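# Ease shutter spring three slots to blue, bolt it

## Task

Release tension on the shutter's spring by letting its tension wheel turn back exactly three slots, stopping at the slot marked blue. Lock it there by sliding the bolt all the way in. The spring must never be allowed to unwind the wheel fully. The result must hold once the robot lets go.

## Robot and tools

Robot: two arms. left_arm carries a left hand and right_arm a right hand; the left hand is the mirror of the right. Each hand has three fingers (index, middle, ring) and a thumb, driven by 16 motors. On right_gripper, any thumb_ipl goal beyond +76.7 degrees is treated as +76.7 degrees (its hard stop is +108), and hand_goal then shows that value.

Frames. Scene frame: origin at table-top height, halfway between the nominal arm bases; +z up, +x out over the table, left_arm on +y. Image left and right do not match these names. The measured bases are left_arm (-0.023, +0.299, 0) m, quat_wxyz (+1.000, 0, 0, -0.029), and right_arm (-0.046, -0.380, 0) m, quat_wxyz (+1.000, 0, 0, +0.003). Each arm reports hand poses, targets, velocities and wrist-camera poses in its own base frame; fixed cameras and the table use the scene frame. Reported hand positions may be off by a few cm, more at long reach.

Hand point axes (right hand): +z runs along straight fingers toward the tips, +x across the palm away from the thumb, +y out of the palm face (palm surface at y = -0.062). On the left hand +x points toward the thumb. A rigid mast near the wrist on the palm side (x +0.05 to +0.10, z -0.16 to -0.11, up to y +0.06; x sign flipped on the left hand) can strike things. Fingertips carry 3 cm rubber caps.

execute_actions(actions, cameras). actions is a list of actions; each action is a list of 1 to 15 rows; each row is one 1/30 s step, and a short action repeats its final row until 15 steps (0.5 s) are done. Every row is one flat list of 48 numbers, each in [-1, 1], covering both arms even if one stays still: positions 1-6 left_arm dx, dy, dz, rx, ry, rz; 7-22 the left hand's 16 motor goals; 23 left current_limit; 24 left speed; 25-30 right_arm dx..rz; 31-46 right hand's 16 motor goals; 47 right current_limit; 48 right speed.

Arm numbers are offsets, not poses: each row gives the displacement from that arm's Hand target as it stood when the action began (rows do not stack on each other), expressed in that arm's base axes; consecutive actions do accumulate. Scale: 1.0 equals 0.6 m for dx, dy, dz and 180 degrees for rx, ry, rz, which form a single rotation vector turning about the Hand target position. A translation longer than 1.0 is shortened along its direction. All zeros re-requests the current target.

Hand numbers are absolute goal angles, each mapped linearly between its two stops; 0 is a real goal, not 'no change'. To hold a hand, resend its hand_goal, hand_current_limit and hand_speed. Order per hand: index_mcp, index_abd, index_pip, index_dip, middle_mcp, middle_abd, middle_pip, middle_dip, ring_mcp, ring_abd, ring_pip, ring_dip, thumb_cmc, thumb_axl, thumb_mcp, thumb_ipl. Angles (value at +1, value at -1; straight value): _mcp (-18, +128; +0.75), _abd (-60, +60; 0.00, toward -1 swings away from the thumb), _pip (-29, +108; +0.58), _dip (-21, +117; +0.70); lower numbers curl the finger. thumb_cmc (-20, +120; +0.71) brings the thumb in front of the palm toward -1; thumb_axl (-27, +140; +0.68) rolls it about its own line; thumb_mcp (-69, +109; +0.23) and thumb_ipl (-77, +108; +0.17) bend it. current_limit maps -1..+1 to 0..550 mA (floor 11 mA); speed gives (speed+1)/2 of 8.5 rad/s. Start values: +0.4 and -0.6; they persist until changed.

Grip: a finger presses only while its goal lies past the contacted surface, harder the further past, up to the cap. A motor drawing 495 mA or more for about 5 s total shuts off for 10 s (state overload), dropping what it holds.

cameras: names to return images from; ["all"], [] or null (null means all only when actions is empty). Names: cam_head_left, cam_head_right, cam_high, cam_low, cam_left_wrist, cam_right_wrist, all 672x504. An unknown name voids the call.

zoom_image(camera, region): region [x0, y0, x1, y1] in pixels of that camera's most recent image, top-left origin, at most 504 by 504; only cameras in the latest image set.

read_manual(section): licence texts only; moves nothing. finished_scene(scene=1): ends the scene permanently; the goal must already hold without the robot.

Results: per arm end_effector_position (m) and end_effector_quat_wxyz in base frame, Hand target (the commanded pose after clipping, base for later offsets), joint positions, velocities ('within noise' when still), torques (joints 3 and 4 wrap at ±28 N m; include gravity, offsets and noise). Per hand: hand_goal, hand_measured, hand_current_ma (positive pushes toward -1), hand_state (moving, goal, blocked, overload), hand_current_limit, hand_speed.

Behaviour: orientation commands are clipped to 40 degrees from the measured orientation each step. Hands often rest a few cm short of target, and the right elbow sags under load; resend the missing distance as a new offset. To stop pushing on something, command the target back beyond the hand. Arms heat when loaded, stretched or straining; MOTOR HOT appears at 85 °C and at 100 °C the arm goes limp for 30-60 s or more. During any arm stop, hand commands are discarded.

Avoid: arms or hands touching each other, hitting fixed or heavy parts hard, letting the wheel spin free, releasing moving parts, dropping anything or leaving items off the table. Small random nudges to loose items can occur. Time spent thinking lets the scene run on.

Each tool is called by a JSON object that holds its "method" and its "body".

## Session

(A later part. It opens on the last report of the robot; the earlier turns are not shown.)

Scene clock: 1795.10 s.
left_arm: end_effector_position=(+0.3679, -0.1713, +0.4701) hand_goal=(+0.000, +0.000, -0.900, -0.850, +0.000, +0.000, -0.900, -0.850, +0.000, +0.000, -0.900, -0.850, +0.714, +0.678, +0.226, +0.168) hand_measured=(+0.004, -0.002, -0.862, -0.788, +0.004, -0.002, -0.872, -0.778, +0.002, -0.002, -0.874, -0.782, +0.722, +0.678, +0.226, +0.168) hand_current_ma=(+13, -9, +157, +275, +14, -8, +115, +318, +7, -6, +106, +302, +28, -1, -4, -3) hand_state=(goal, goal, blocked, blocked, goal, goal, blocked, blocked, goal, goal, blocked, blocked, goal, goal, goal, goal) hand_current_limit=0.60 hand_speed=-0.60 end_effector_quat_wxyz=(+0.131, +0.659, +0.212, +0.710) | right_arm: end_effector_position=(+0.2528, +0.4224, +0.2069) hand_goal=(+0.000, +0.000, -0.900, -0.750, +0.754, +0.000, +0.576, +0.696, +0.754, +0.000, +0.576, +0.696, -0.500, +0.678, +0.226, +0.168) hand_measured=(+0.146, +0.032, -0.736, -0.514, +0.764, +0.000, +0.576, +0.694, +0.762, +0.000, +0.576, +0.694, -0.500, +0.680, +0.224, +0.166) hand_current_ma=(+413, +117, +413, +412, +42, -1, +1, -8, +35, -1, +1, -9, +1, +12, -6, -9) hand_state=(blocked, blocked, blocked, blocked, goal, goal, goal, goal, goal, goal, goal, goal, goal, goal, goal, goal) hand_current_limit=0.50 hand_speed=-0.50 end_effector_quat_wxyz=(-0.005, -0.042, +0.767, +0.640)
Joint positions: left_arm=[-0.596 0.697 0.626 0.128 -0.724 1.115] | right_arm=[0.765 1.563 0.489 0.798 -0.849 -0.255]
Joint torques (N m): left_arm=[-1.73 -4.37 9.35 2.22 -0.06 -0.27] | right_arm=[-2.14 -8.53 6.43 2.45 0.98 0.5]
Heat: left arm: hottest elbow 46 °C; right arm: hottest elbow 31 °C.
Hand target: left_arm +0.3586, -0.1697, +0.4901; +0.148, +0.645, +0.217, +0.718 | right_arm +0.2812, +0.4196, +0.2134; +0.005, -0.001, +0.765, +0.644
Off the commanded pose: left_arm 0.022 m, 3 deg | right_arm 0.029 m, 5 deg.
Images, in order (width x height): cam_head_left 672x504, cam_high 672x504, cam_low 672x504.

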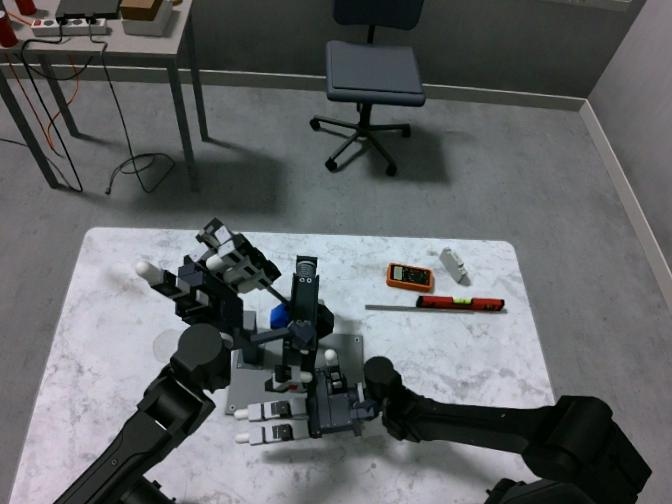

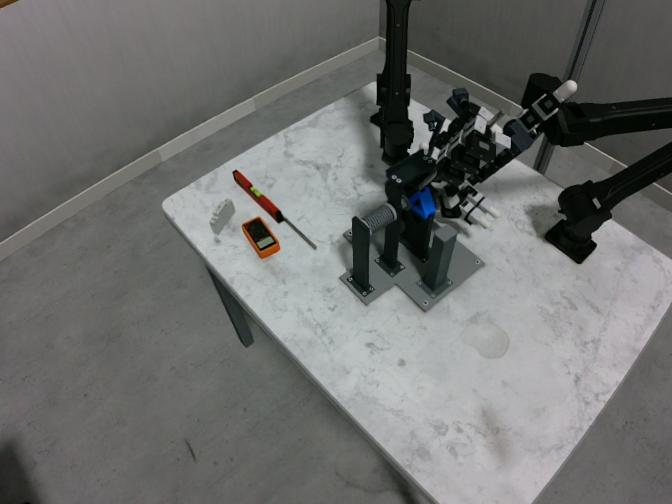

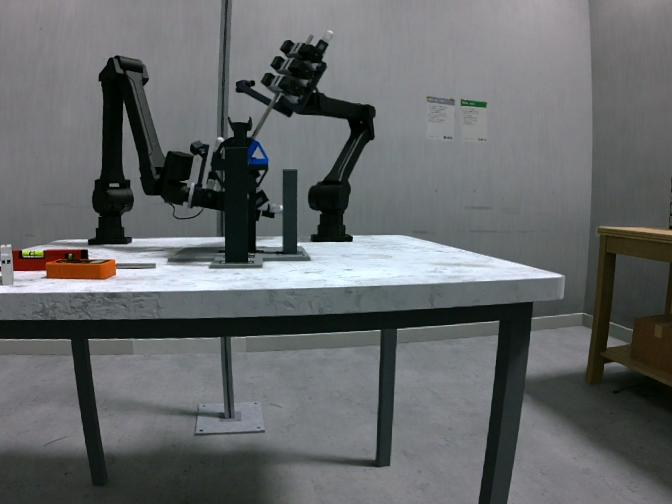

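{"method": "execute_actions", "body": {"actions": [[[0,0.012,0.012,0,0,0,0.0,0,-0.9,-0.85,0.0,0,-0.9,-0.85,0.0,0,-0.9,-0.85,0.714,0.678,0.226,0.168,0.6,-0.6,0,0,0,0,0,0,0.0,0,-0.9,-0.75,0.754,0,0.576,0.696,0.754,0,0.576,0.696,-0.5,0.678,0.226,0.168,0.5,-0.5]],[[0,0.004,-0.008,0,0,0,0.0,0,-0.9,-0.85,0.0,0,-0.9,-0.85,0.0,0,-0.9,-0.85,0.714,0.678,0.226,0.168,0.6,-0.6,0,0,0,0,0,0,0.0,0,-0.9,-0.75,0.754,0,0.576,0.696,0.754,0,0.576,0.696,-0.5,0.678,0.226,0.168,0.5,-0.5]]], "cameras": ["cam_high", "cam_low", "cam_head_left"]}}

{"method": "zoom_image", "body": {"camera": "cam_low", "region": [220, 100, 280, 160]}}

{"method": "zoom_image", "body": {"camera": "cam_high", "region": [400, 160, 460, 220]}}

{"method": "zoom_image", "body": {"camera": "cam_head_left", "region": [250, 270, 330, 350]}}

Scene clock: 1804.73 s.
left_arm: end_effector_position=(+0.3648, -0.1695, +0.4707) hand_goal=(+0.000, +0.000, -0.900, -0.850, +0.000, +0.000, -0.900, -0.850, +0.000, +0.000, -0.900, -0.850, +0.714, +0.678, +0.226, +0.168) hand_measured=(+0.002, -0.002, -0.862, -0.788, +0.004, -0.002, -0.872, -0.778, +0.002, -0.002, -0.874, -0.782, +0.722, +0.678, +0.226, +0.168) hand_current_ma=(+11, -9, +157, +275, +13, -8, +115, +318, +9, -6, +106, +302, +28, -1, -3, -3) hand_state=(goal, goal, blocked, blocked, goal, goal, blocked, blocked, goal, goal, blocked, blocked, goal, goal, goal, goal) hand_current_limit=0.60 hand_speed=-0.60 end_effector_quat_wxyz=(+0.135, +0.663, +0.204, +0.707) | right_arm: end_effector_position=(+0.2528, +0.4224, +0.2069) hand_goal=(+0.000, +0.000, -0.900, -0.750, +0.754, +0.000, +0.576, +0.696, +0.754, +0.000, +0.576, +0.696, -0.500, +0.678, +0.226, +0.168) hand_measured=(+0.146, +0.032, -0.736, -0.514, +0.764, +0.000, +0.576, +0.694, +0.762, +0.000, +0.576, +0.694, -0.500, +0.680, +0.224, +0.166) hand_current_ma=(+412, +117, +413, +413, +42, -1, +1, -8, +35, -1, +1, -9, +1, +12, -6, -9) hand_state=(blocked, blocked, blocked, blocked, goal, goal, goal, goal, goal, goal, goal, goal, goal, goal, goal, goal) hand_current_limit=0.50 hand_speed=-0.50 end_effector_quat_wxyz=(-0.005, -0.042, +0.767, +0.640)
Joint positions: left_arm=[-0.583 0.678 0.626 0.101 -0.693 1.115] | right_arm=[0.765 1.563 0.489 0.798 -0.849 -0.255]
Joint torques (N m): left_arm=[-0.62 -4.25 9.29 2.45 0.07 -0.25] | right_arm=[-2.14 -8.41 6.45 2.45 0.98 0.5]
Heat: left arm: hottest elbow 45 °C; right arm: hottest elbow 31 °C.
Hand target: left_arm +0.3587, -0.1600, +0.4925; +0.148, +0.645, +0.217, +0.718 | right_arm +0.2812, +0.4196, +0.2134; +0.005, -0.001, +0.765, +0.644
Off the commanded pose: left_arm 0.025 m, 3 deg | right_arm 0.029 m, 5 deg.
Images, in order (width x height): cam_head_left 672x504, cam_high 672x504, cam_low 672x504.

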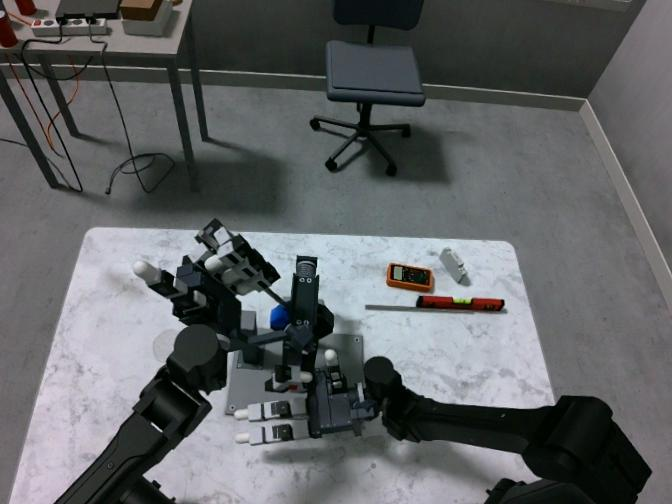

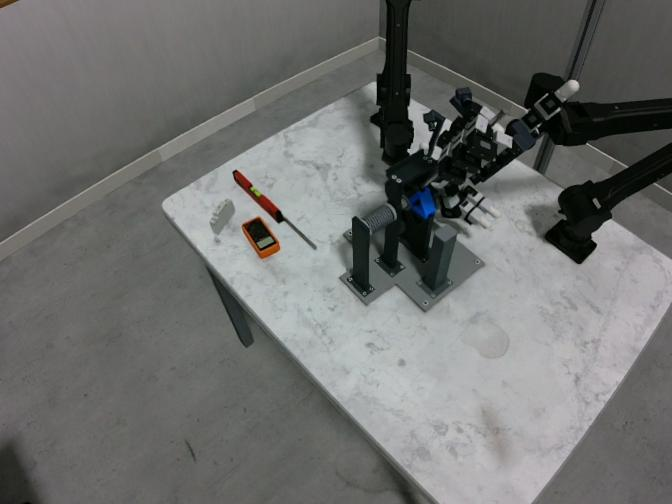

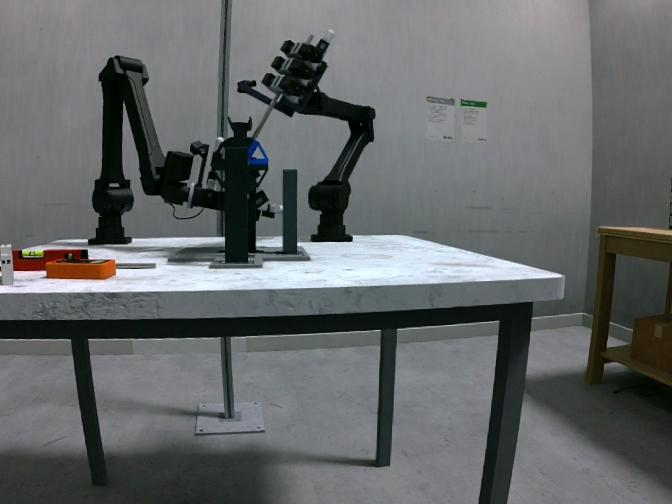

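Scaled by 8.400.

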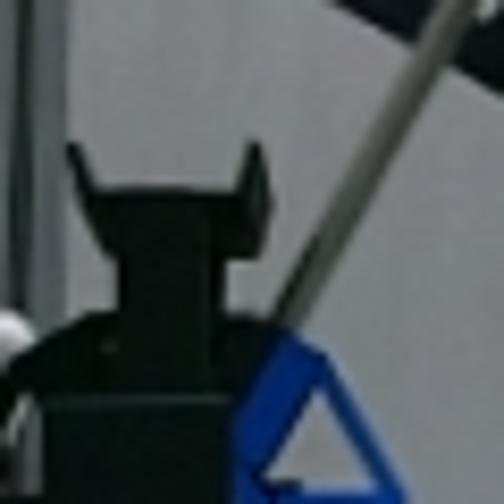

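Scaled by 8.400.

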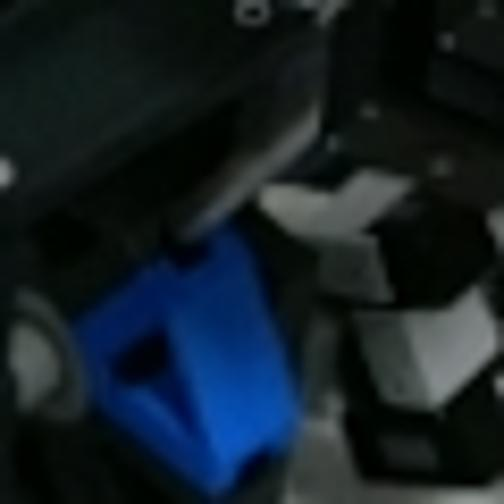

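Scaled by 6.300.

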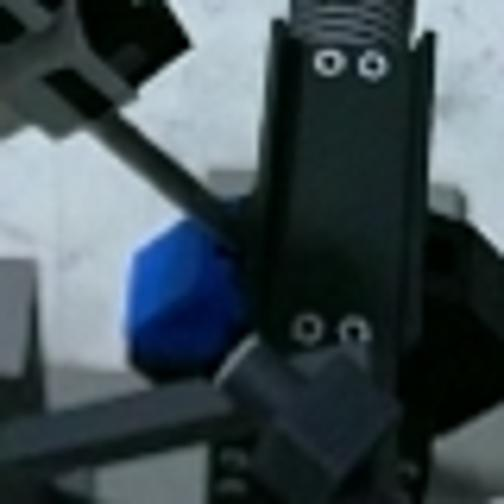

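{"method": "execute_actions", "body": {"actions": [[[0,-0.01,-0.02,0,0,0,0.0,0,-0.9,-0.85,0.0,0,-0.9,-0.85,0.0,0,-0.9,-0.85,0.714,0.678,0.226,0.168,0.6,-0.6,0,0,0,0,0,0,0.0,0,-0.9,-0.75,0.754,0,0.576,0.696,0.754,0,0.576,0.696,-0.5,0.678,0.226,0.168,0.5,-0.5]],[[0,-0.01,-0.02,0,0,0,0.0,0,-0.9,-0.85,0.0,0,-0.9,-0.85,0.0,0,-0.9,-0.85,0.714,0.678,0.226,0.168,0.6,-0.6,0,0,0,0,0,0,0.0,0,-0.9,-0.75,0.754,0,0.576,0.696,0.754,0,0.576,0.696,-0.5,0.678,0.226,0.168,0.5,-0.5]]], "cameras": ["cam_high", "cam_low", "cam_head_left"]}}

{"method": "zoom_image", "body": {"camera": "cam_low", "region": [220, 80, 300, 160]}}

{"method": "zoom_image", "body": {"camera": "cam_high", "region": [400, 160, 460, 220]}}

{"method": "zoom_image", "body": {"camera": "cam_head_left", "region": [250, 270, 330, 350]}}

Scene clock: 1811.87 s.
left_arm: end_effector_position=(+0.3611, -0.1690, +0.4565) hand_goal=(+0.000, +0.000, -0.900, -0.850, +0.000, +0.000, -0.900, -0.850, +0.000, +0.000, -0.900, -0.850, +0.714, +0.678, +0.226, +0.168) hand_measured=(+0.000, -0.002, -0.862, -0.788, +0.004, +0.000, -0.872, -0.778, +0.006, +0.000, -0.872, -0.782, +0.722, +0.678, +0.226, +0.168) hand_current_ma=(+3, -5, +157, +275, +17, -2, +117, +318, +26, -2, +110, +302, +26, -1, -3, -3) hand_state=(goal, goal, blocked, blocked, goal, goal, blocked, blocked, goal, goal, blocked, blocked, goal, goal, goal, goal) hand_current_limit=0.60 hand_speed=-0.60 end_effector_quat_wxyz=(+0.137, +0.655, +0.216, +0.711) | right_arm: end_effector_position=(+0.2528, +0.4224, +0.2069) hand_goal=(+0.000, +0.000, -0.900, -0.750, +0.754, +0.000, +0.576, +0.696, +0.754, +0.000, +0.576, +0.696, -0.500, +0.678, +0.226, +0.168) hand_measured=(+0.146, +0.032, -0.736, -0.514, +0.764, +0.000, +0.576, +0.694, +0.762, +0.000, +0.576, +0.694, -0.500, +0.680, +0.224, +0.166) hand_current_ma=(+413, +117, +413, +413, +42, -1, +1, -8, +35, -1, +1, -9, +1, +12, -6, -9) hand_state=(blocked, blocked, blocked, blocked, goal, goal, goal, goal, goal, goal, goal, goal, goal, goal, goal, goal) hand_current_limit=0.50 hand_speed=-0.50 end_effector_quat_wxyz=(-0.005, -0.042, +0.767, +0.640)
Joint positions: left_arm=[-0.606 0.681 0.577 0.17 -0.734 1.107] | right_arm=[0.765 1.563 0.489 0.798 -0.849 -0.255]
Joint torques (N m): left_arm=[-1.32 -2.2 8.85 3.06 0.04 -0.13] | right_arm=[-2.14 -8.53 6.45 2.45 0.98 0.5]
Heat: left arm: hottest elbow 45 °C; right arm: hottest elbow 31 °C.
Hand target: left_arm +0.3586, -0.1721, +0.4686; +0.148, +0.645, +0.217, +0.718 | right_arm +0.2812, +0.4196, +0.2134; +0.005, -0.001, +0.765, +0.644
Off the commanded pose: left_arm 0.013 m, 2 deg | right_arm 0.029 m, 5 deg.
Images, in order (width x height): cam_head_left 672x504, cam_high 672x504, cam_low 672x504.

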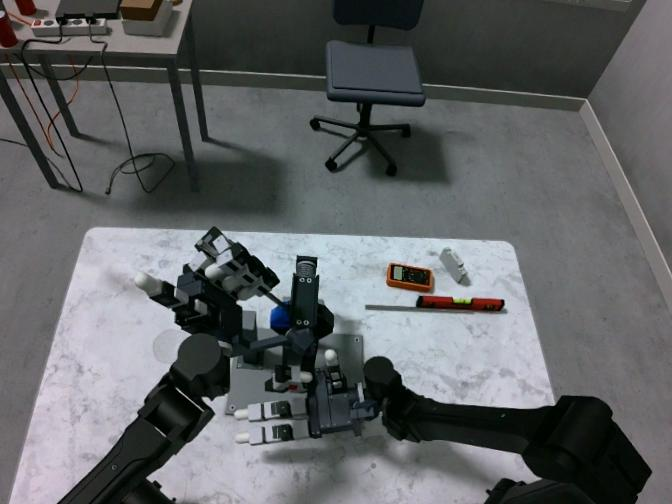

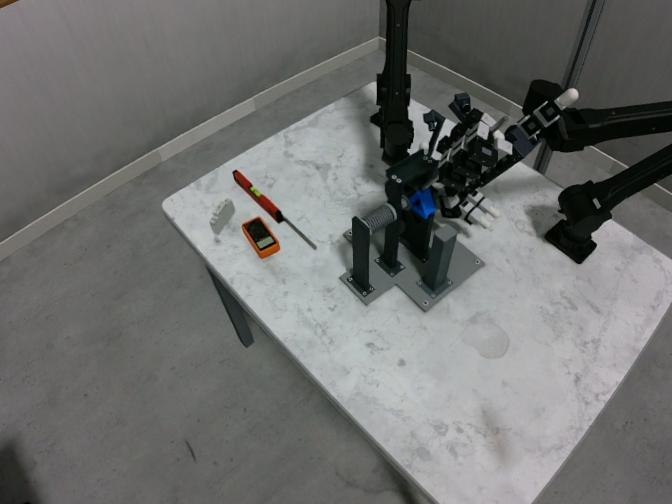

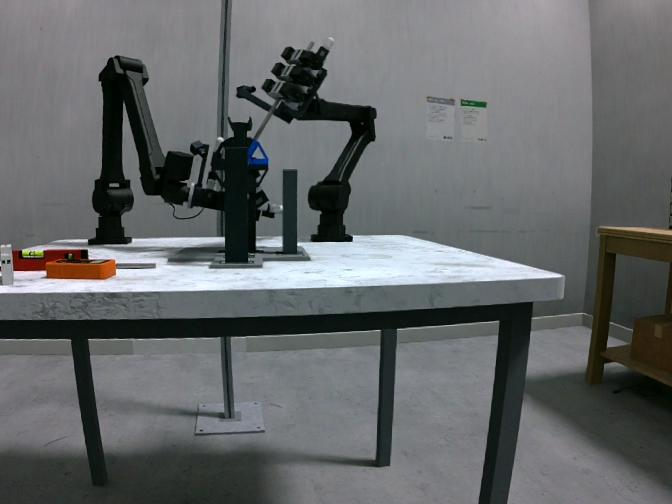

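Scaled by 6.300.

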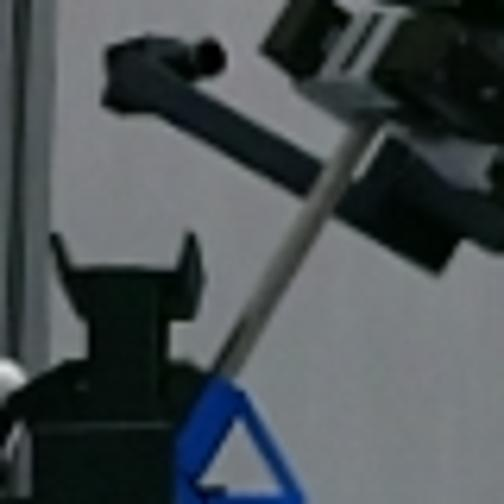

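Scaled by 8.400.

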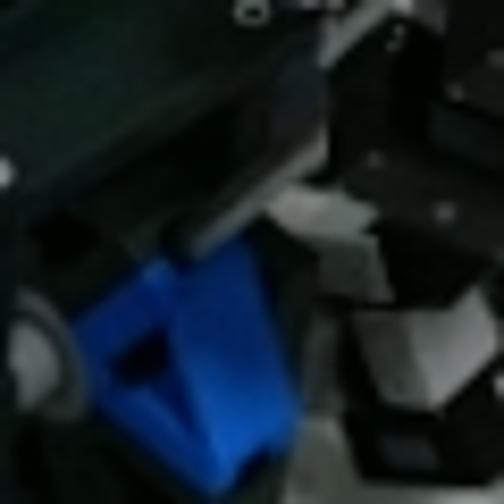

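Scaled by 6.300.

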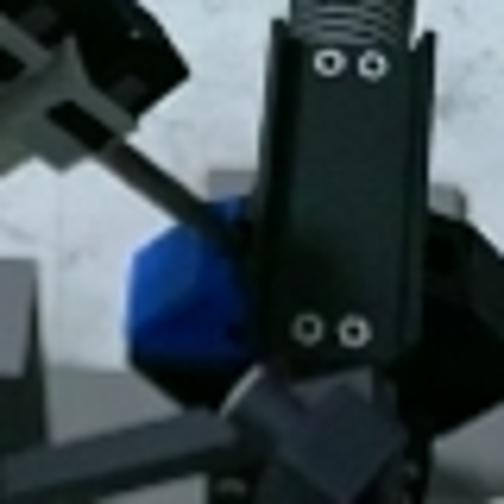

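{"method": "execute_actions", "body": {"actions": [[[0,-0.015,-0.018,0,0,0,0.0,0,-0.9,-0.85,0.0,0,-0.9,-0.85,0.0,0,-0.9,-0.85,0.714,0.678,0.226,0.168,0.6,-0.6,0,0,0,0,0,0,0.0,0,-0.9,-0.75,0.754,0,0.576,0.696,0.754,0,0.576,0.696,-0.5,0.678,0.226,0.168,0.5,-0.5]],[[0,-0.012,-0.018,0,0,0,0.0,0,-0.9,-0.85,0.0,0,-0.9,-0.85,0.0,0,-0.9,-0.85,0.714,0.678,0.226,0.168,0.6,-0.6,0,0,0,0,0,0,0.0,0,-0.9,-0.75,0.754,0,0.576,0.696,0.754,0,0.576,0.696,-0.5,0.678,0.226,0.168,0.5,-0.5]]], "cameras": ["cam_high", "cam_low", "cam_head_left"]}}

{"method": "zoom_image", "body": {"camera": "cam_low", "region": [220, 80, 300, 160]}}

{"method": "zoom_image", "body": {"camera": "cam_high", "region": [400, 160, 460, 220]}}

{"method": "zoom_image", "body": {"camera": "cam_head_left", "region": [250, 270, 330, 350]}}

Scene clock: 1822.13 s.
left_arm: end_effector_position=(+0.3604, -0.1746, +0.4475) hand_goal=(+0.000, +0.000, -0.900, -0.850, +0.000, +0.000, -0.900, -0.850, +0.000, +0.000, -0.900, -0.850, +0.714, +0.678, +0.226, +0.168) hand_measured=(+0.018, -0.010, -0.858, -0.788, +0.004, -0.008, -0.870, -0.778, -0.012, -0.002, -0.872, -0.782, +0.720, +0.678, +0.226, +0.168) hand_current_ma=(+78, -29, +172, +275, +15, -26, +120, +318, -52, -7, +111, +302, +26, -1, -3, -3) hand_state=(goal, goal, blocked, blocked, goal, goal, blocked, blocked, goal, goal, blocked, blocked, goal, goal, goal, goal) hand_current_limit=0.60 hand_speed=-0.60 end_effector_quat_wxyz=(+0.130, +0.644, +0.224, +0.719) | right_arm: end_effector_position=(+0.2528, +0.4224, +0.2069) hand_goal=(+0.000, +0.000, -0.900, -0.750, +0.754, +0.000, +0.576, +0.696, +0.754, +0.000, +0.576, +0.696, -0.500, +0.678, +0.226, +0.168) hand_measured=(+0.146, +0.032, -0.736, -0.514, +0.764, +0.000, +0.576, +0.694, +0.762, +0.000, +0.576, +0.694, -0.500, +0.680, +0.224, +0.166) hand_current_ma=(+413, +117, +413, +413, +42, -1, +1, -8, +35, -1, +1, -9, +1, +12, -6, -9) hand_state=(blocked, blocked, blocked, blocked, goal, goal, goal, goal, goal, goal, goal, goal, goal, goal, goal, goal) hand_current_limit=0.50 hand_speed=-0.50 end_effector_quat_wxyz=(-0.005, -0.042, +0.767, +0.640)
Joint positions: left_arm=[-0.645 0.712 0.548 0.263 -0.799 1.128] | right_arm=[0.765 1.563 0.489 0.798 -0.849 -0.255]
Joint torques (N m): left_arm=[-3.14 -0.44 7.88 3.14 0.35 -0.29] | right_arm=[-2.2 -8.53 6.46 2.47 0.98 0.5]
Heat: left arm: hottest elbow 43 °C; right arm: hottest elbow 31 °C.
Hand target: left_arm +0.3586, -0.1883, +0.4470; +0.148, +0.645, +0.217, +0.718 | right_arm +0.2812, +0.4196, +0.2134; +0.005, -0.001, +0.765, +0.644
Off the commanded pose: left_arm 0.014 m, 2 deg | right_arm 0.029 m, 5 deg.
Images, in order (width x height): cam_head_left 672x504, cam_high 672x504, cam_low 672x504.

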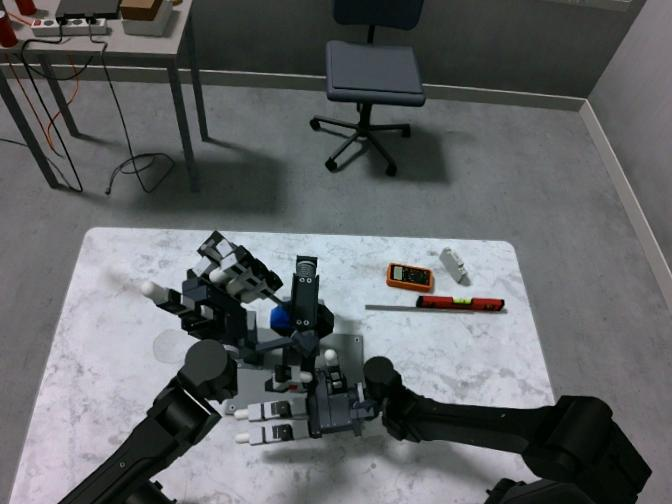

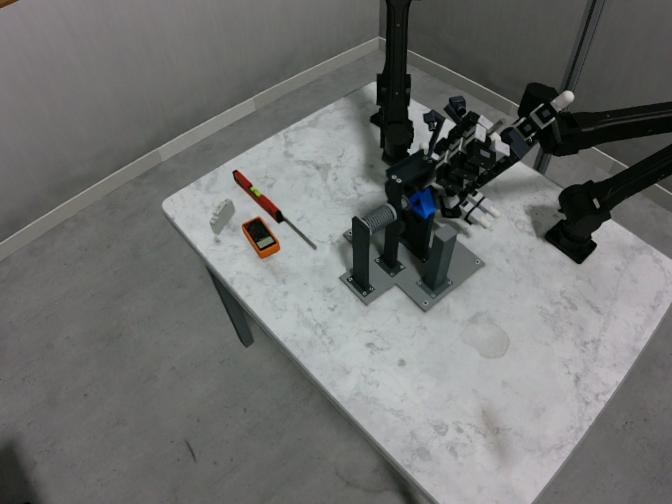

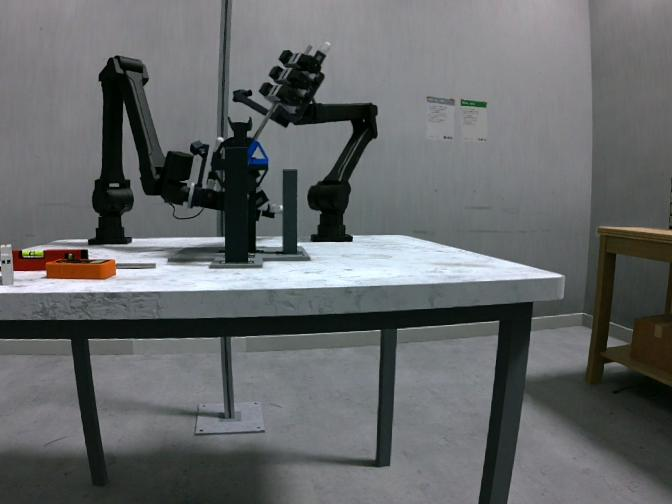

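Scaled by 6.300.

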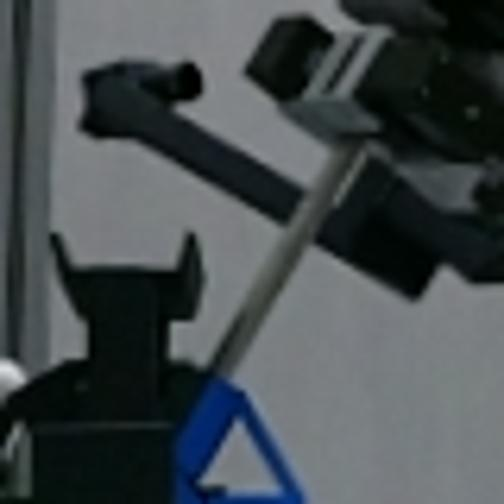

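Scaled by 8.400.

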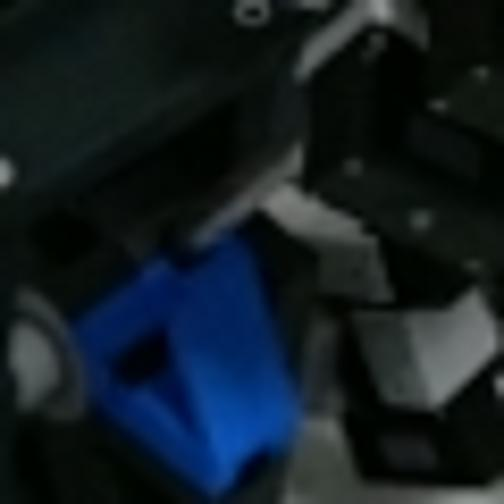

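Scaled by 6.300.

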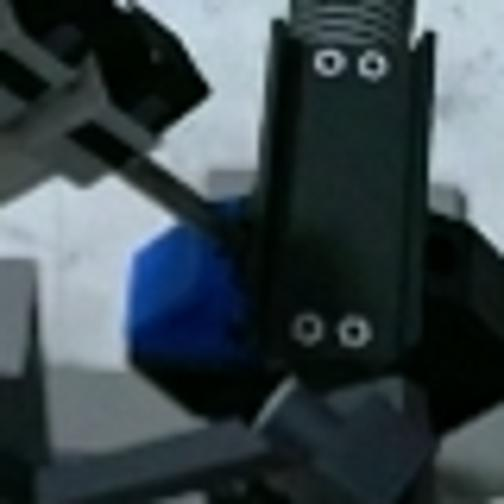

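{"method": "execute_actions", "body": {"actions": [[[0,-0.012,-0.018,0,0,0,0.0,0,-0.9,-0.85,0.0,0,-0.9,-0.85,0.0,0,-0.9,-0.85,0.714,0.678,0.226,0.168,0.6,-0.6,0,0,0,0,0,0,0.0,0,-0.9,-0.75,0.754,0,0.576,0.696,0.754,0,0.576,0.696,-0.5,0.678,0.226,0.168,0.5,-0.5]],[[0,-0.008,-0.014,0,0,0,0.0,0,-0.9,-0.85,0.0,0,-0.9,-0.85,0.0,0,-0.9,-0.85,0.714,0.678,0.226,0.168,0.6,-0.6,0,0,0,0,0,0,0.0,0,-0.9,-0.75,0.754,0,0.576,0.696,0.754,0,0.576,0.696,-0.5,0.678,0.226,0.168,0.5,-0.5]]], "cameras": ["cam_low", "cam_left_wrist"]}}

{"method": "zoom_image", "body": {"camera": "cam_low", "region": [220, 20, 360, 160]}}

Scene clock: 1829.43 s.
left_arm: end_effector_position=(+0.3604, -0.1750, +0.4447) hand_goal=(+0.000, +0.000, -0.900, -0.850, +0.000, +0.000, -0.900, -0.850, +0.000, +0.000, -0.900, -0.850, +0.714, +0.678, +0.226, +0.168) hand_measured=(+0.048, -0.026, -0.838, -0.788, +0.006, -0.026, -0.866, -0.776, -0.040, -0.010, -0.868, -0.770, +0.720, +0.678, +0.226, +0.168) hand_current_ma=(+222, -93, +274, +275, +24, -91, +143, +325, -178, -35, +131, +359, +26, -1, -3, -3) hand_state=(blocked, blocked, blocked, blocked, goal, blocked, blocked, blocked, blocked, goal, blocked, blocked, goal, goal, goal, goal) hand_current_limit=0.60 hand_speed=-0.60 end_effector_quat_wxyz=(+0.122, +0.632, +0.233, +0.729) | right_arm: end_effector_position=(+0.2528, +0.4224, +0.2069) hand_goal=(+0.000, +0.000, -0.900, -0.750, +0.754, +0.000, +0.576, +0.696, +0.754, +0.000, +0.576, +0.696, -0.500, +0.678, +0.226, +0.168) hand_measured=(+0.146, +0.032, -0.736, -0.514, +0.764, +0.000, +0.576, +0.694, +0.762, +0.000, +0.576, +0.694, -0.500, +0.680, +0.224, +0.166) hand_current_ma=(+413, +117, +413, +413, +42, -1, +1, -8, +35, -1, +1, -9, +1, +12, -6, -9) hand_state=(blocked, blocked, blocked, blocked, goal, goal, goal, goal, goal, goal, goal, goal, goal, goal, goal, goal) hand_current_limit=0.50 hand_speed=-0.50 end_effector_quat_wxyz=(-0.005, -0.042, +0.767, +0.640)
Joint positions: left_arm=[-0.663 0.738 0.53 0.348 -0.845 1.158] | right_arm=[0.765 1.563 0.489 0.798 -0.849 -0.255]
Joint torques (N m): left_arm=[-3.72 1.2 6.6 2.88 0.79 -0.52] | right_arm=[-2.14 -8.47 6.45 2.47 0.98 0.5]
Heat: left arm: hottest elbow 43 °C; right arm: hottest elbow 31 °C.
Hand target: left_arm +0.3587, -0.2003, +0.4277; +0.148, +0.645, +0.217, +0.718 | right_arm +0.2812, +0.4196, +0.2134; +0.005, -0.001, +0.765, +0.644
Off the commanded pose: left_arm 0.031 m, 4 deg | right_arm 0.029 m, 5 deg.
Images, in order (width x height): cam_low 672x504, cam_left_wrist 672x504.

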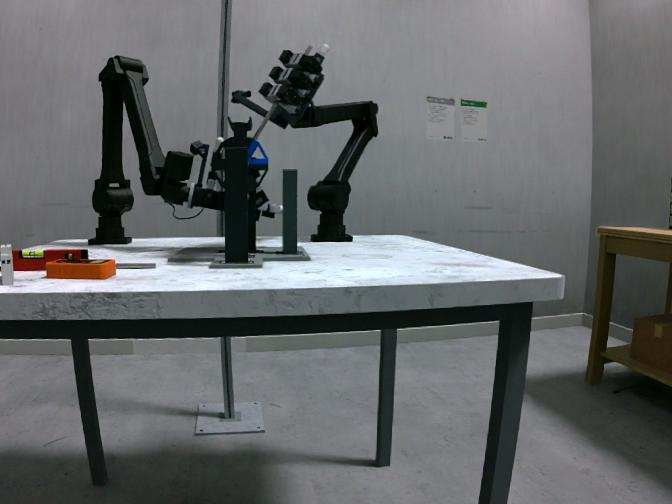

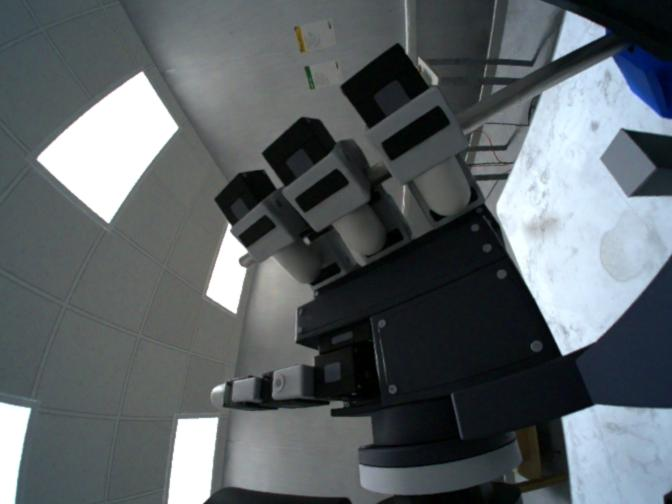

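Scaled by 3.600.

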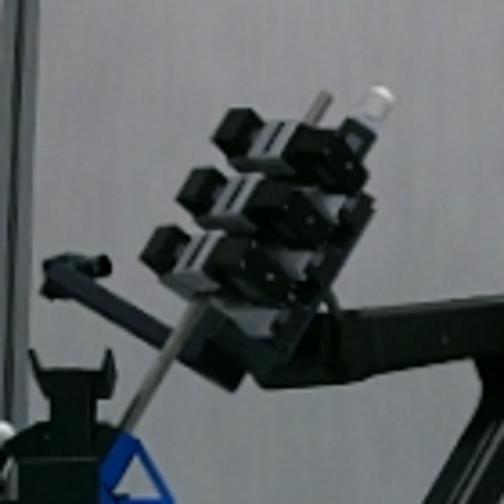

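{"method": "execute_actions", "body": {"actions": [[[0,0.01,0.035,0.008,0.007,-0.004,0.0,0,-0.9,-0.85,0.0,0,-0.9,-0.85,0.0,0,-0.9,-0.85,0.714,0.678,0.226,0.168,0.6,-0.6,0,0,0,0,0,0,0.0,0,-0.9,-0.75,0.754,0,0.576,0.696,0.754,0,0.576,0.696,-0.5,0.678,0.226,0.168,0.5,-0.5]],[[0,-0.01,0.035,0.009,0.007,-0.004,0.0,0,-0.9,-0.85,0.0,0,-0.9,-0.85,0.0,0,-0.9,-0.85,0.714,0.678,0.226,0.168,0.6,-0.6,0,0,0,0,0,0,0.0,0,-0.9,-0.75,0.754,0,0.576,0.696,0.754,0,0.576,0.696,-0.5,0.678,0.226,0.168,0.5,-0.5]],[[0,-0.0217,0.033,0.009,0,0,0.0,0,-0.9,-0.85,0.0,0,-0.9,-0.85,0.0,0,-0.9,-0.85,0.714,0.678,0.226,0.168,0.6,-0.6,0,0,0,0,0,0,0.0,0,-0.9,-0.75,0.754,0,0.576,0.696,0.754,0,0.576,0.696,-0.5,0.678,0.226,0.168,0.5,-0.5]]], "cameras": ["cam_low", "cam_right_wrist"]}}

{"method": "zoom_image", "body": {"camera": "cam_low", "region": [200, 20, 340, 160]}}

{"method": "zoom_image", "body": {"camera": "cam_right_wrist", "region": [280, 100, 520, 340]}}

Scene clock: 1843.20 s.
left_arm: end_effector_position=(+0.3655, -0.1916, +0.4515) hand_goal=(+0.000, +0.000, -0.900, -0.850, +0.000, +0.000, -0.900, -0.850, +0.000, +0.000, -0.900, -0.850, +0.714, +0.678, +0.226, +0.168) hand_measured=(-0.010, -0.002, -0.850, -0.790, +0.016, +0.006, -0.864, -0.776, +0.042, +0.006, -0.870, -0.774, +0.720, +0.678, +0.226, +0.168) hand_current_ma=(-43, -7, +212, +260, +66, +16, +148, +325, +192, +21, +122, +340, +22, -1, -2, -3) hand_state=(goal, goal, blocked, blocked, goal, goal, blocked, blocked, blocked, goal, blocked, blocked, goal, goal, goal, goal) hand_current_limit=0.60 hand_speed=-0.60 end_effector_quat_wxyz=(+0.097, +0.676, +0.202, +0.702) | right_arm: end_effector_position=(+0.2528, +0.4224, +0.2069) hand_goal=(+0.000, +0.000, -0.900, -0.750, +0.754, +0.000, +0.576, +0.696, +0.754, +0.000, +0.576, +0.696, -0.500, +0.678, +0.226, +0.168) hand_measured=(+0.144, +0.032, -0.736, -0.514, +0.764, +0.000, +0.576, +0.694, +0.762, +0.000, +0.576, +0.694, -0.500, +0.680, +0.224, +0.166) hand_current_ma=(+413, +117, +413, +413, +42, -1, +1, -8, +35, -1, +1, -9, +1, +12, -6, -9) hand_state=(blocked, blocked, blocked, blocked, goal, goal, goal, goal, goal, goal, goal, goal, goal, goal, goal, goal) hand_current_limit=0.50 hand_speed=-0.50 end_effector_quat_wxyz=(-0.005, -0.042, +0.767, +0.640)
Joint positions: left_arm=[-0.686 0.726 0.626 0.105 -0.839 1.147] | right_arm=[0.765 1.563 0.489 0.798 -0.849 -0.255]
Joint torques (N m): left_arm=[-3.6 -3.08 12.83 1.51 1.01 0.02] | right_arm=[-2.2 -8.47 6.43 2.47 0.98 0.5]
Heat: left arm: hottest elbow 42 °C; right arm: hottest elbow 31 °C.
Hand target: left_arm +0.3587, -0.2134, +0.4894; +0.126, +0.669, +0.183, +0.710 | right_arm +0.2812, +0.4196, +0.2134; +0.005, -0.001, +0.765, +0.644
Off the commanded pose: left_arm 0.044 m, 4 deg | right_arm 0.029 m, 5 deg.
Images, in order (width x height): cam_low 672x504, cam_right_wrist 672x504.

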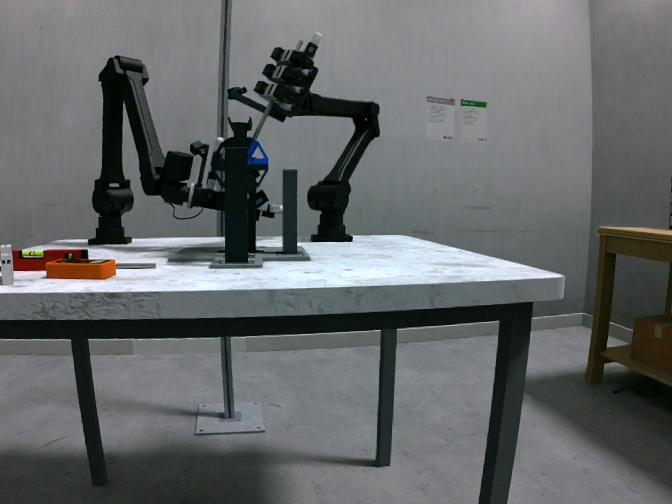

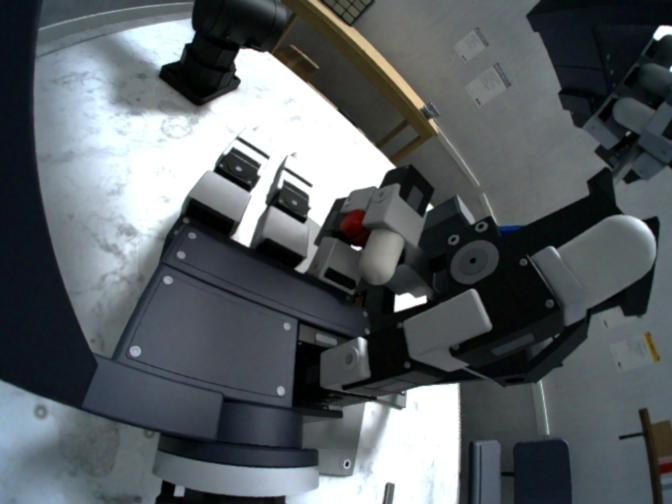

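Scaled by 3.600.

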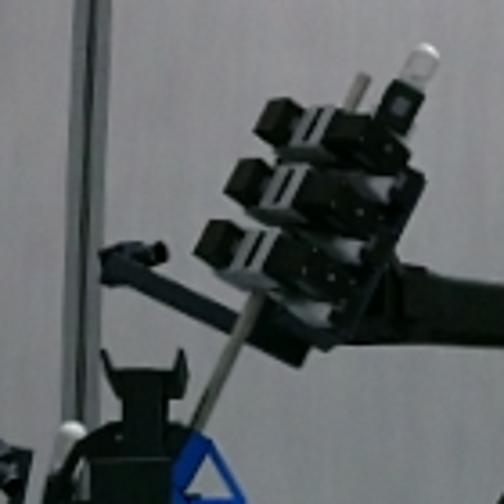

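Scaled by 2.100 from the camera's 672x504 image, which has a finer 960x720 frame.

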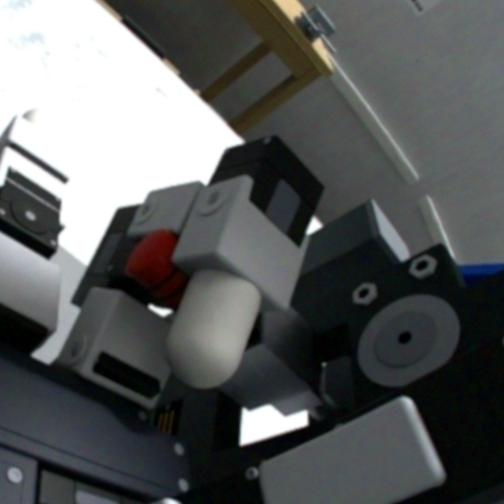

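{"method": "execute_actions", "body": {"actions": [[[0,-0.03,0.014,0.004,0,0,0.0,0,-0.9,-0.85,0.0,0,-0.9,-0.85,0.0,0,-0.9,-0.85,0.714,0.678,0.226,0.168,0.6,-0.6,-0.05,0.002,0,0,0,0,0.0,0,-0.9,-0.75,0.754,0,0.576,0.696,0.754,0,0.576,0.696,-0.5,0.678,0.226,0.168,0.7,-0.5]],[[0,-0.02,0.01,0.0,0,0,0.0,0,-0.9,-0.85,0.0,0,-0.9,-0.85,0.0,0,-0.9,-0.85,0.714,0.678,0.226,0.168,0.6,-0.6,-0.05,0,0,0,0,0,0.0,0,-0.9,-0.75,0.754,0,0.576,0.696,0.754,0,0.576,0.696,-0.5,0.678,0.226,0.168,0.7,-0.5]]]}}

Scene clock: 1850.63 s.
left_arm: end_effector_position=(+0.3681, -0.2075, +0.4564) hand_goal=(+0.000, +0.000, -0.900, -0.850, +0.000, +0.000, -0.900, -0.850, +0.000, +0.000, -0.900, -0.850, +0.714, +0.678, +0.226, +0.168) hand_measured=(-0.008, +0.002, -0.858, -0.790, +0.016, +0.006, -0.868, -0.776, +0.038, +0.004, -0.872, -0.774, +0.720, +0.678, +0.226, +0.168) hand_current_ma=(-27, +8, +178, +261, +68, +16, +132, +325, +168, +14, +115, +335, +22, -1, -2, -3) hand_state=(goal, goal, blocked, blocked, goal, goal, blocked, blocked, blocked, goal, blocked, blocked, goal, goal, goal, goal) hand_current_limit=0.60 hand_speed=-0.60 end_effector_quat_wxyz=(+0.060, +0.681, +0.195, +0.704) | right_arm: end_effector_position=(+0.2465, +0.4260, +0.2066) hand_goal=(+0.000, +0.000, -0.900, -0.750, +0.754, +0.000, +0.576, +0.696, +0.754, +0.000, +0.576, +0.696, -0.500, +0.678, +0.226, +0.168) hand_measured=(+0.120, -0.004, -0.736, -0.532, +0.764, +0.000, +0.576, +0.694, +0.762, +0.000, +0.576, +0.694, -0.498, +0.680, +0.224, +0.166) hand_current_ma=(+468, -16, +467, +467, +43, -1, +1, -8, +36, -1, +1, -9, +5, +12, -6, -9) hand_state=(blocked, goal, blocked, blocked, goal, goal, goal, goal, goal, goal, goal, goal, goal, goal, goal, goal) hand_current_limit=0.70 hand_speed=-0.50 end_effector_quat_wxyz=(+0.014, +0.022, +0.773, +0.634)
Joint positions: left_arm=[-0.747 0.768 0.672 0.092 -0.94 1.203] | right_arm=[0.846 1.517 0.439 0.829 -0.659 -0.148]
Joint torques (N m): left_arm=[-5.07 -2.26 13.79 2.09 1.82 -0.32] | right_arm=[2.08 -9.99 2.56 4.08 -1.11 -0.08]
Heat: left arm: hottest elbow 43 °C; right arm: hottest elbow 31 °C.
Hand target: left_arm +0.3587, -0.2433, +0.5039; +0.121, +0.669, +0.178, +0.711 | right_arm +0.2211, +0.4208, +0.2134; +0.005, -0.002, +0.765, +0.644
Off the commanded pose: left_arm 0.060 m, 7 deg | right_arm 0.027 m, 3 deg.

{"method": "execute_actions", "body": {"actions": [[[0,-0.0,0.0,0.0,0,0,0.0,0,-0.9,-0.85,0.0,0,-0.9,-0.85,0.0,0,-0.9,-0.85,0.714,0.678,0.226,0.168,0.6,-0.6,-0.025,0.004,-0.005,0,0,0,0.0,0,-0.9,-0.75,0.754,0,0.576,0.696,0.754,0,0.576,0.696,-0.5,0.678,0.226,0.168,0.75,-0.5]]], "cameras": ["cam_low", "cam_right_wrist"]}}

{"method": "zoom_image", "body": {"camera": "cam_low", "region": [200, 20, 340, 160]}}

{"method": "zoom_image", "body": {"camera": "cam_right_wrist", "region": [280, 100, 520, 340]}}

Scene clock: 1857.13 s.
left_arm: end_effector_position=(+0.3681, -0.2075, +0.4564) hand_goal=(+0.000, +0.000, -0.900, -0.850, +0.000, +0.000, -0.900, -0.850, +0.000, +0.000, -0.900, -0.850, +0.714, +0.678, +0.226, +0.168) hand_measured=(-0.008, +0.002, -0.858, -0.790, +0.016, +0.006, -0.868, -0.776, +0.038, +0.004, -0.872, -0.774, +0.720, +0.678, +0.226, +0.168) hand_current_ma=(-27, +8, +178, +261, +68, +16, +132, +325, +168, +14, +115, +335, +22, -1, -2, -3) hand_state=(goal, goal, blocked, blocked, goal, goal, blocked, blocked, blocked, goal, blocked, blocked, goal, goal, goal, goal) hand_current_limit=0.60 hand_speed=-0.60 end_effector_quat_wxyz=(+0.060, +0.681, +0.195, +0.704) | right_arm: end_effector_position=(+0.2349, +0.4268, +0.2064) hand_goal=(+0.000, +0.000, -0.900, -0.750, +0.754, +0.000, +0.576, +0.696, +0.754, +0.000, +0.576, +0.696, -0.500, +0.678, +0.226, +0.168) hand_measured=(+0.120, -0.008, -0.736, -0.532, +0.764, +0.000, +0.576, +0.694, +0.762, +0.000, +0.576, +0.694, -0.498, +0.680, +0.224, +0.166) hand_current_ma=(+481, -26, +481, +481, +43, -1, +1, -8, +36, -1, +1, -9, +6, +12, -6, -9) hand_state=(blocked, goal, blocked, blocked, goal, goal, goal, goal, goal, goal, goal, goal, goal, goal, goal, goal) hand_current_limit=0.75 hand_speed=-0.50 end_effector_quat_wxyz=(+0.018, +0.025, +0.770, +0.637)
Joint positions: left_arm=[-0.747 0.768 0.672 0.092 -0.94 1.203] | right_arm=[0.881 1.512 0.416 0.862 -0.615 -0.132]
Joint torques (N m): left_arm=[-5.42 -1.79 13.83 2.13 1.82 -0.32] | right_arm=[2.67 -9.52 2.48 3.9 -1.15 -0.12]
Heat: left arm: hottest elbow 43 °C; right arm: hottest elbow 31 °C.
Hand target: left_arm +0.3587, -0.2433, +0.5039; +0.121, +0.669, +0.178, +0.711 | right_arm +0.2062, +0.4232, +0.2105; +0.005, -0.002, +0.765, +0.644
Off the commanded pose: left_arm 0.060 m, 7 deg | right_arm 0.029 m, 4 deg.
Images, in order (width x height): cam_low 672x504, cam_right_wrist 672x504.

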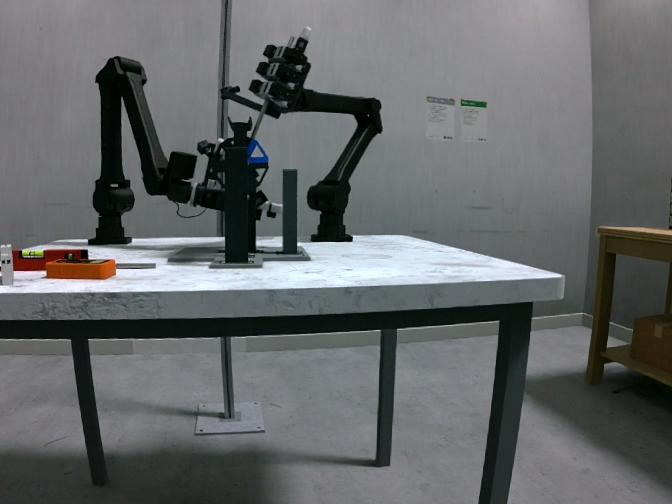

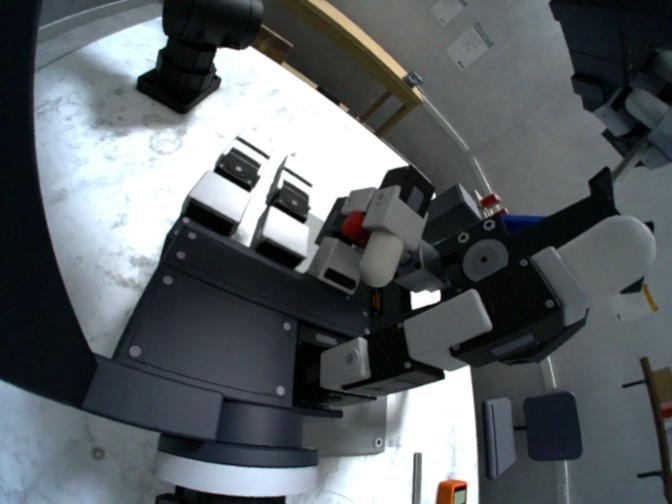

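Scaled by 3.600.

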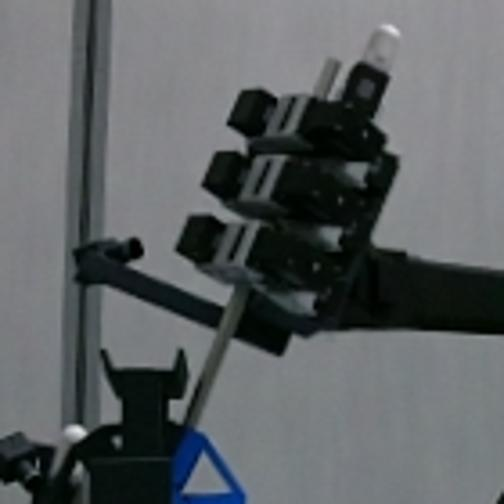

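Scaled by 2.100 from the camera's 672x504 image, which has a finer 960x720 frame.

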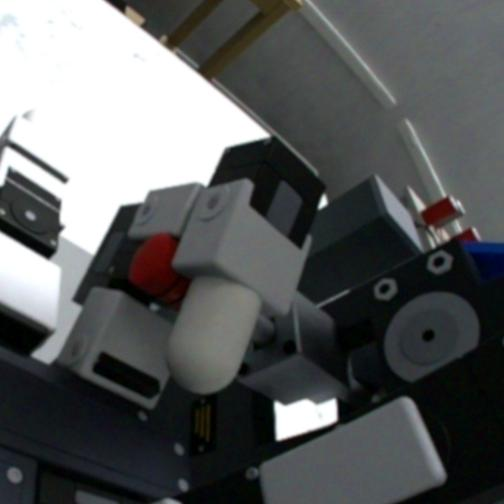

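{"method": "execute_actions", "body": {"actions": [[[0,-0.0,0.0,0.0,0,0,0.0,0,-0.9,-0.85,0.0,0,-0.9,-0.85,0.0,0,-0.9,-0.85,0.714,0.678,0.226,0.168,0.6,-0.6,-0.012,0.0,0.0,0,0,0,0.0,0,-0.9,-0.75,0.754,0,0.576,0.696,0.754,0,0.576,0.696,-0.5,0.678,0.226,0.168,0.7,-0.5]]], "cameras": ["cam_right_wrist"]}}

{"method": "zoom_image", "body": {"camera": "cam_right_wrist", "region": [280, 100, 520, 340]}}

Scene clock: 1861.60 s.
left_arm: end_effector_position=(+0.3681, -0.2075, +0.4564) hand_goal=(+0.000, +0.000, -0.900, -0.850, +0.000, +0.000, -0.900, -0.850, +0.000, +0.000, -0.900, -0.850, +0.714, +0.678, +0.226, +0.168) hand_measured=(-0.008, +0.002, -0.858, -0.790, +0.016, +0.006, -0.868, -0.776, +0.038, +0.004, -0.872, -0.774, +0.720, +0.678, +0.226, +0.168) hand_current_ma=(-27, +8, +178, +261, +68, +16, +132, +325, +168, +14, +115, +335, +22, -1, -2, -3) hand_state=(goal, goal, blocked, blocked, goal, goal, blocked, blocked, blocked, goal, blocked, blocked, goal, goal, goal, goal) hand_current_limit=0.60 hand_speed=-0.60 end_effector_quat_wxyz=(+0.060, +0.681, +0.195, +0.704) | right_arm: end_effector_position=(+0.2304, +0.4272, +0.2065) hand_goal=(+0.000, +0.000, -0.900, -0.750, +0.754, +0.000, +0.576, +0.696, +0.754, +0.000, +0.576, +0.696, -0.500, +0.678, +0.226, +0.168) hand_measured=(+0.120, -0.012, -0.736, -0.532, +0.764, +0.000, +0.576, +0.694, +0.762, +0.000, +0.576, +0.694, -0.498, +0.680, +0.224, +0.166) hand_current_ma=(+467, -40, +467, +467, +43, -1, +1, -8, +36, -1, +1, -9, +6, +12, -6, -9) hand_state=(blocked, goal, blocked, blocked, goal, goal, goal, goal, goal, goal, goal, goal, goal, goal, goal, goal) hand_current_limit=0.70 hand_speed=-0.50 end_effector_quat_wxyz=(+0.019, +0.028, +0.770, +0.637)
Joint positions: left_arm=[-0.747 0.768 0.672 0.092 -0.94 1.203] | right_arm=[0.896 1.506 0.408 0.869 -0.596 -0.124]
Joint torques (N m): left_arm=[-5.42 -2.08 13.79 2.11 1.82 -0.32] | right_arm=[2.84 -9.58 2.28 3.93 -1.19 -0.14]
Heat: left arm: hottest elbow 43 °C; right arm: hottest elbow 31 °C.
Hand target: left_arm +0.3587, -0.2433, +0.5039; +0.121, +0.669, +0.178, +0.711 | right_arm +0.1989, +0.4233, +0.2106; +0.005, -0.002, +0.765, +0.644
Off the commanded pose: left_arm 0.060 m, 7 deg | right_arm 0.032 m, 4 deg.
Images, in order (width x height): cam_right_wrist 672x504.

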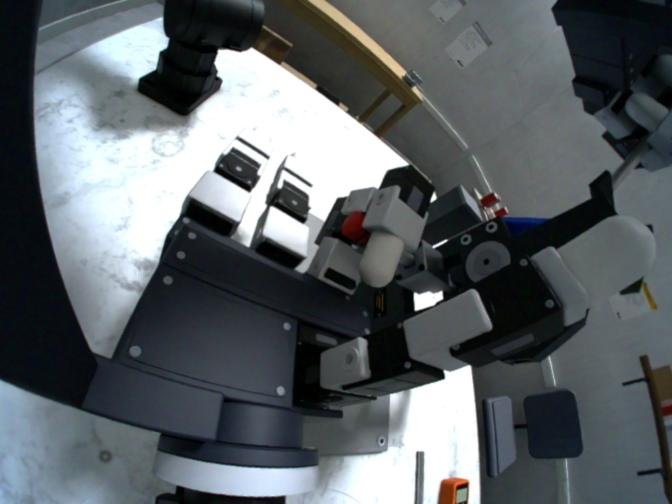

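Scaled by 2.100 from the camera's 672x504 image, which has a finer 960x720 frame.

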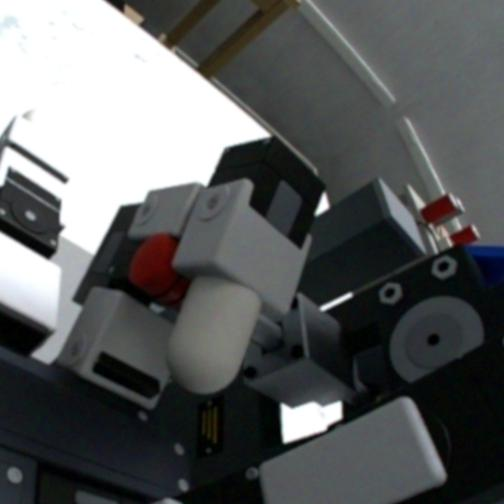

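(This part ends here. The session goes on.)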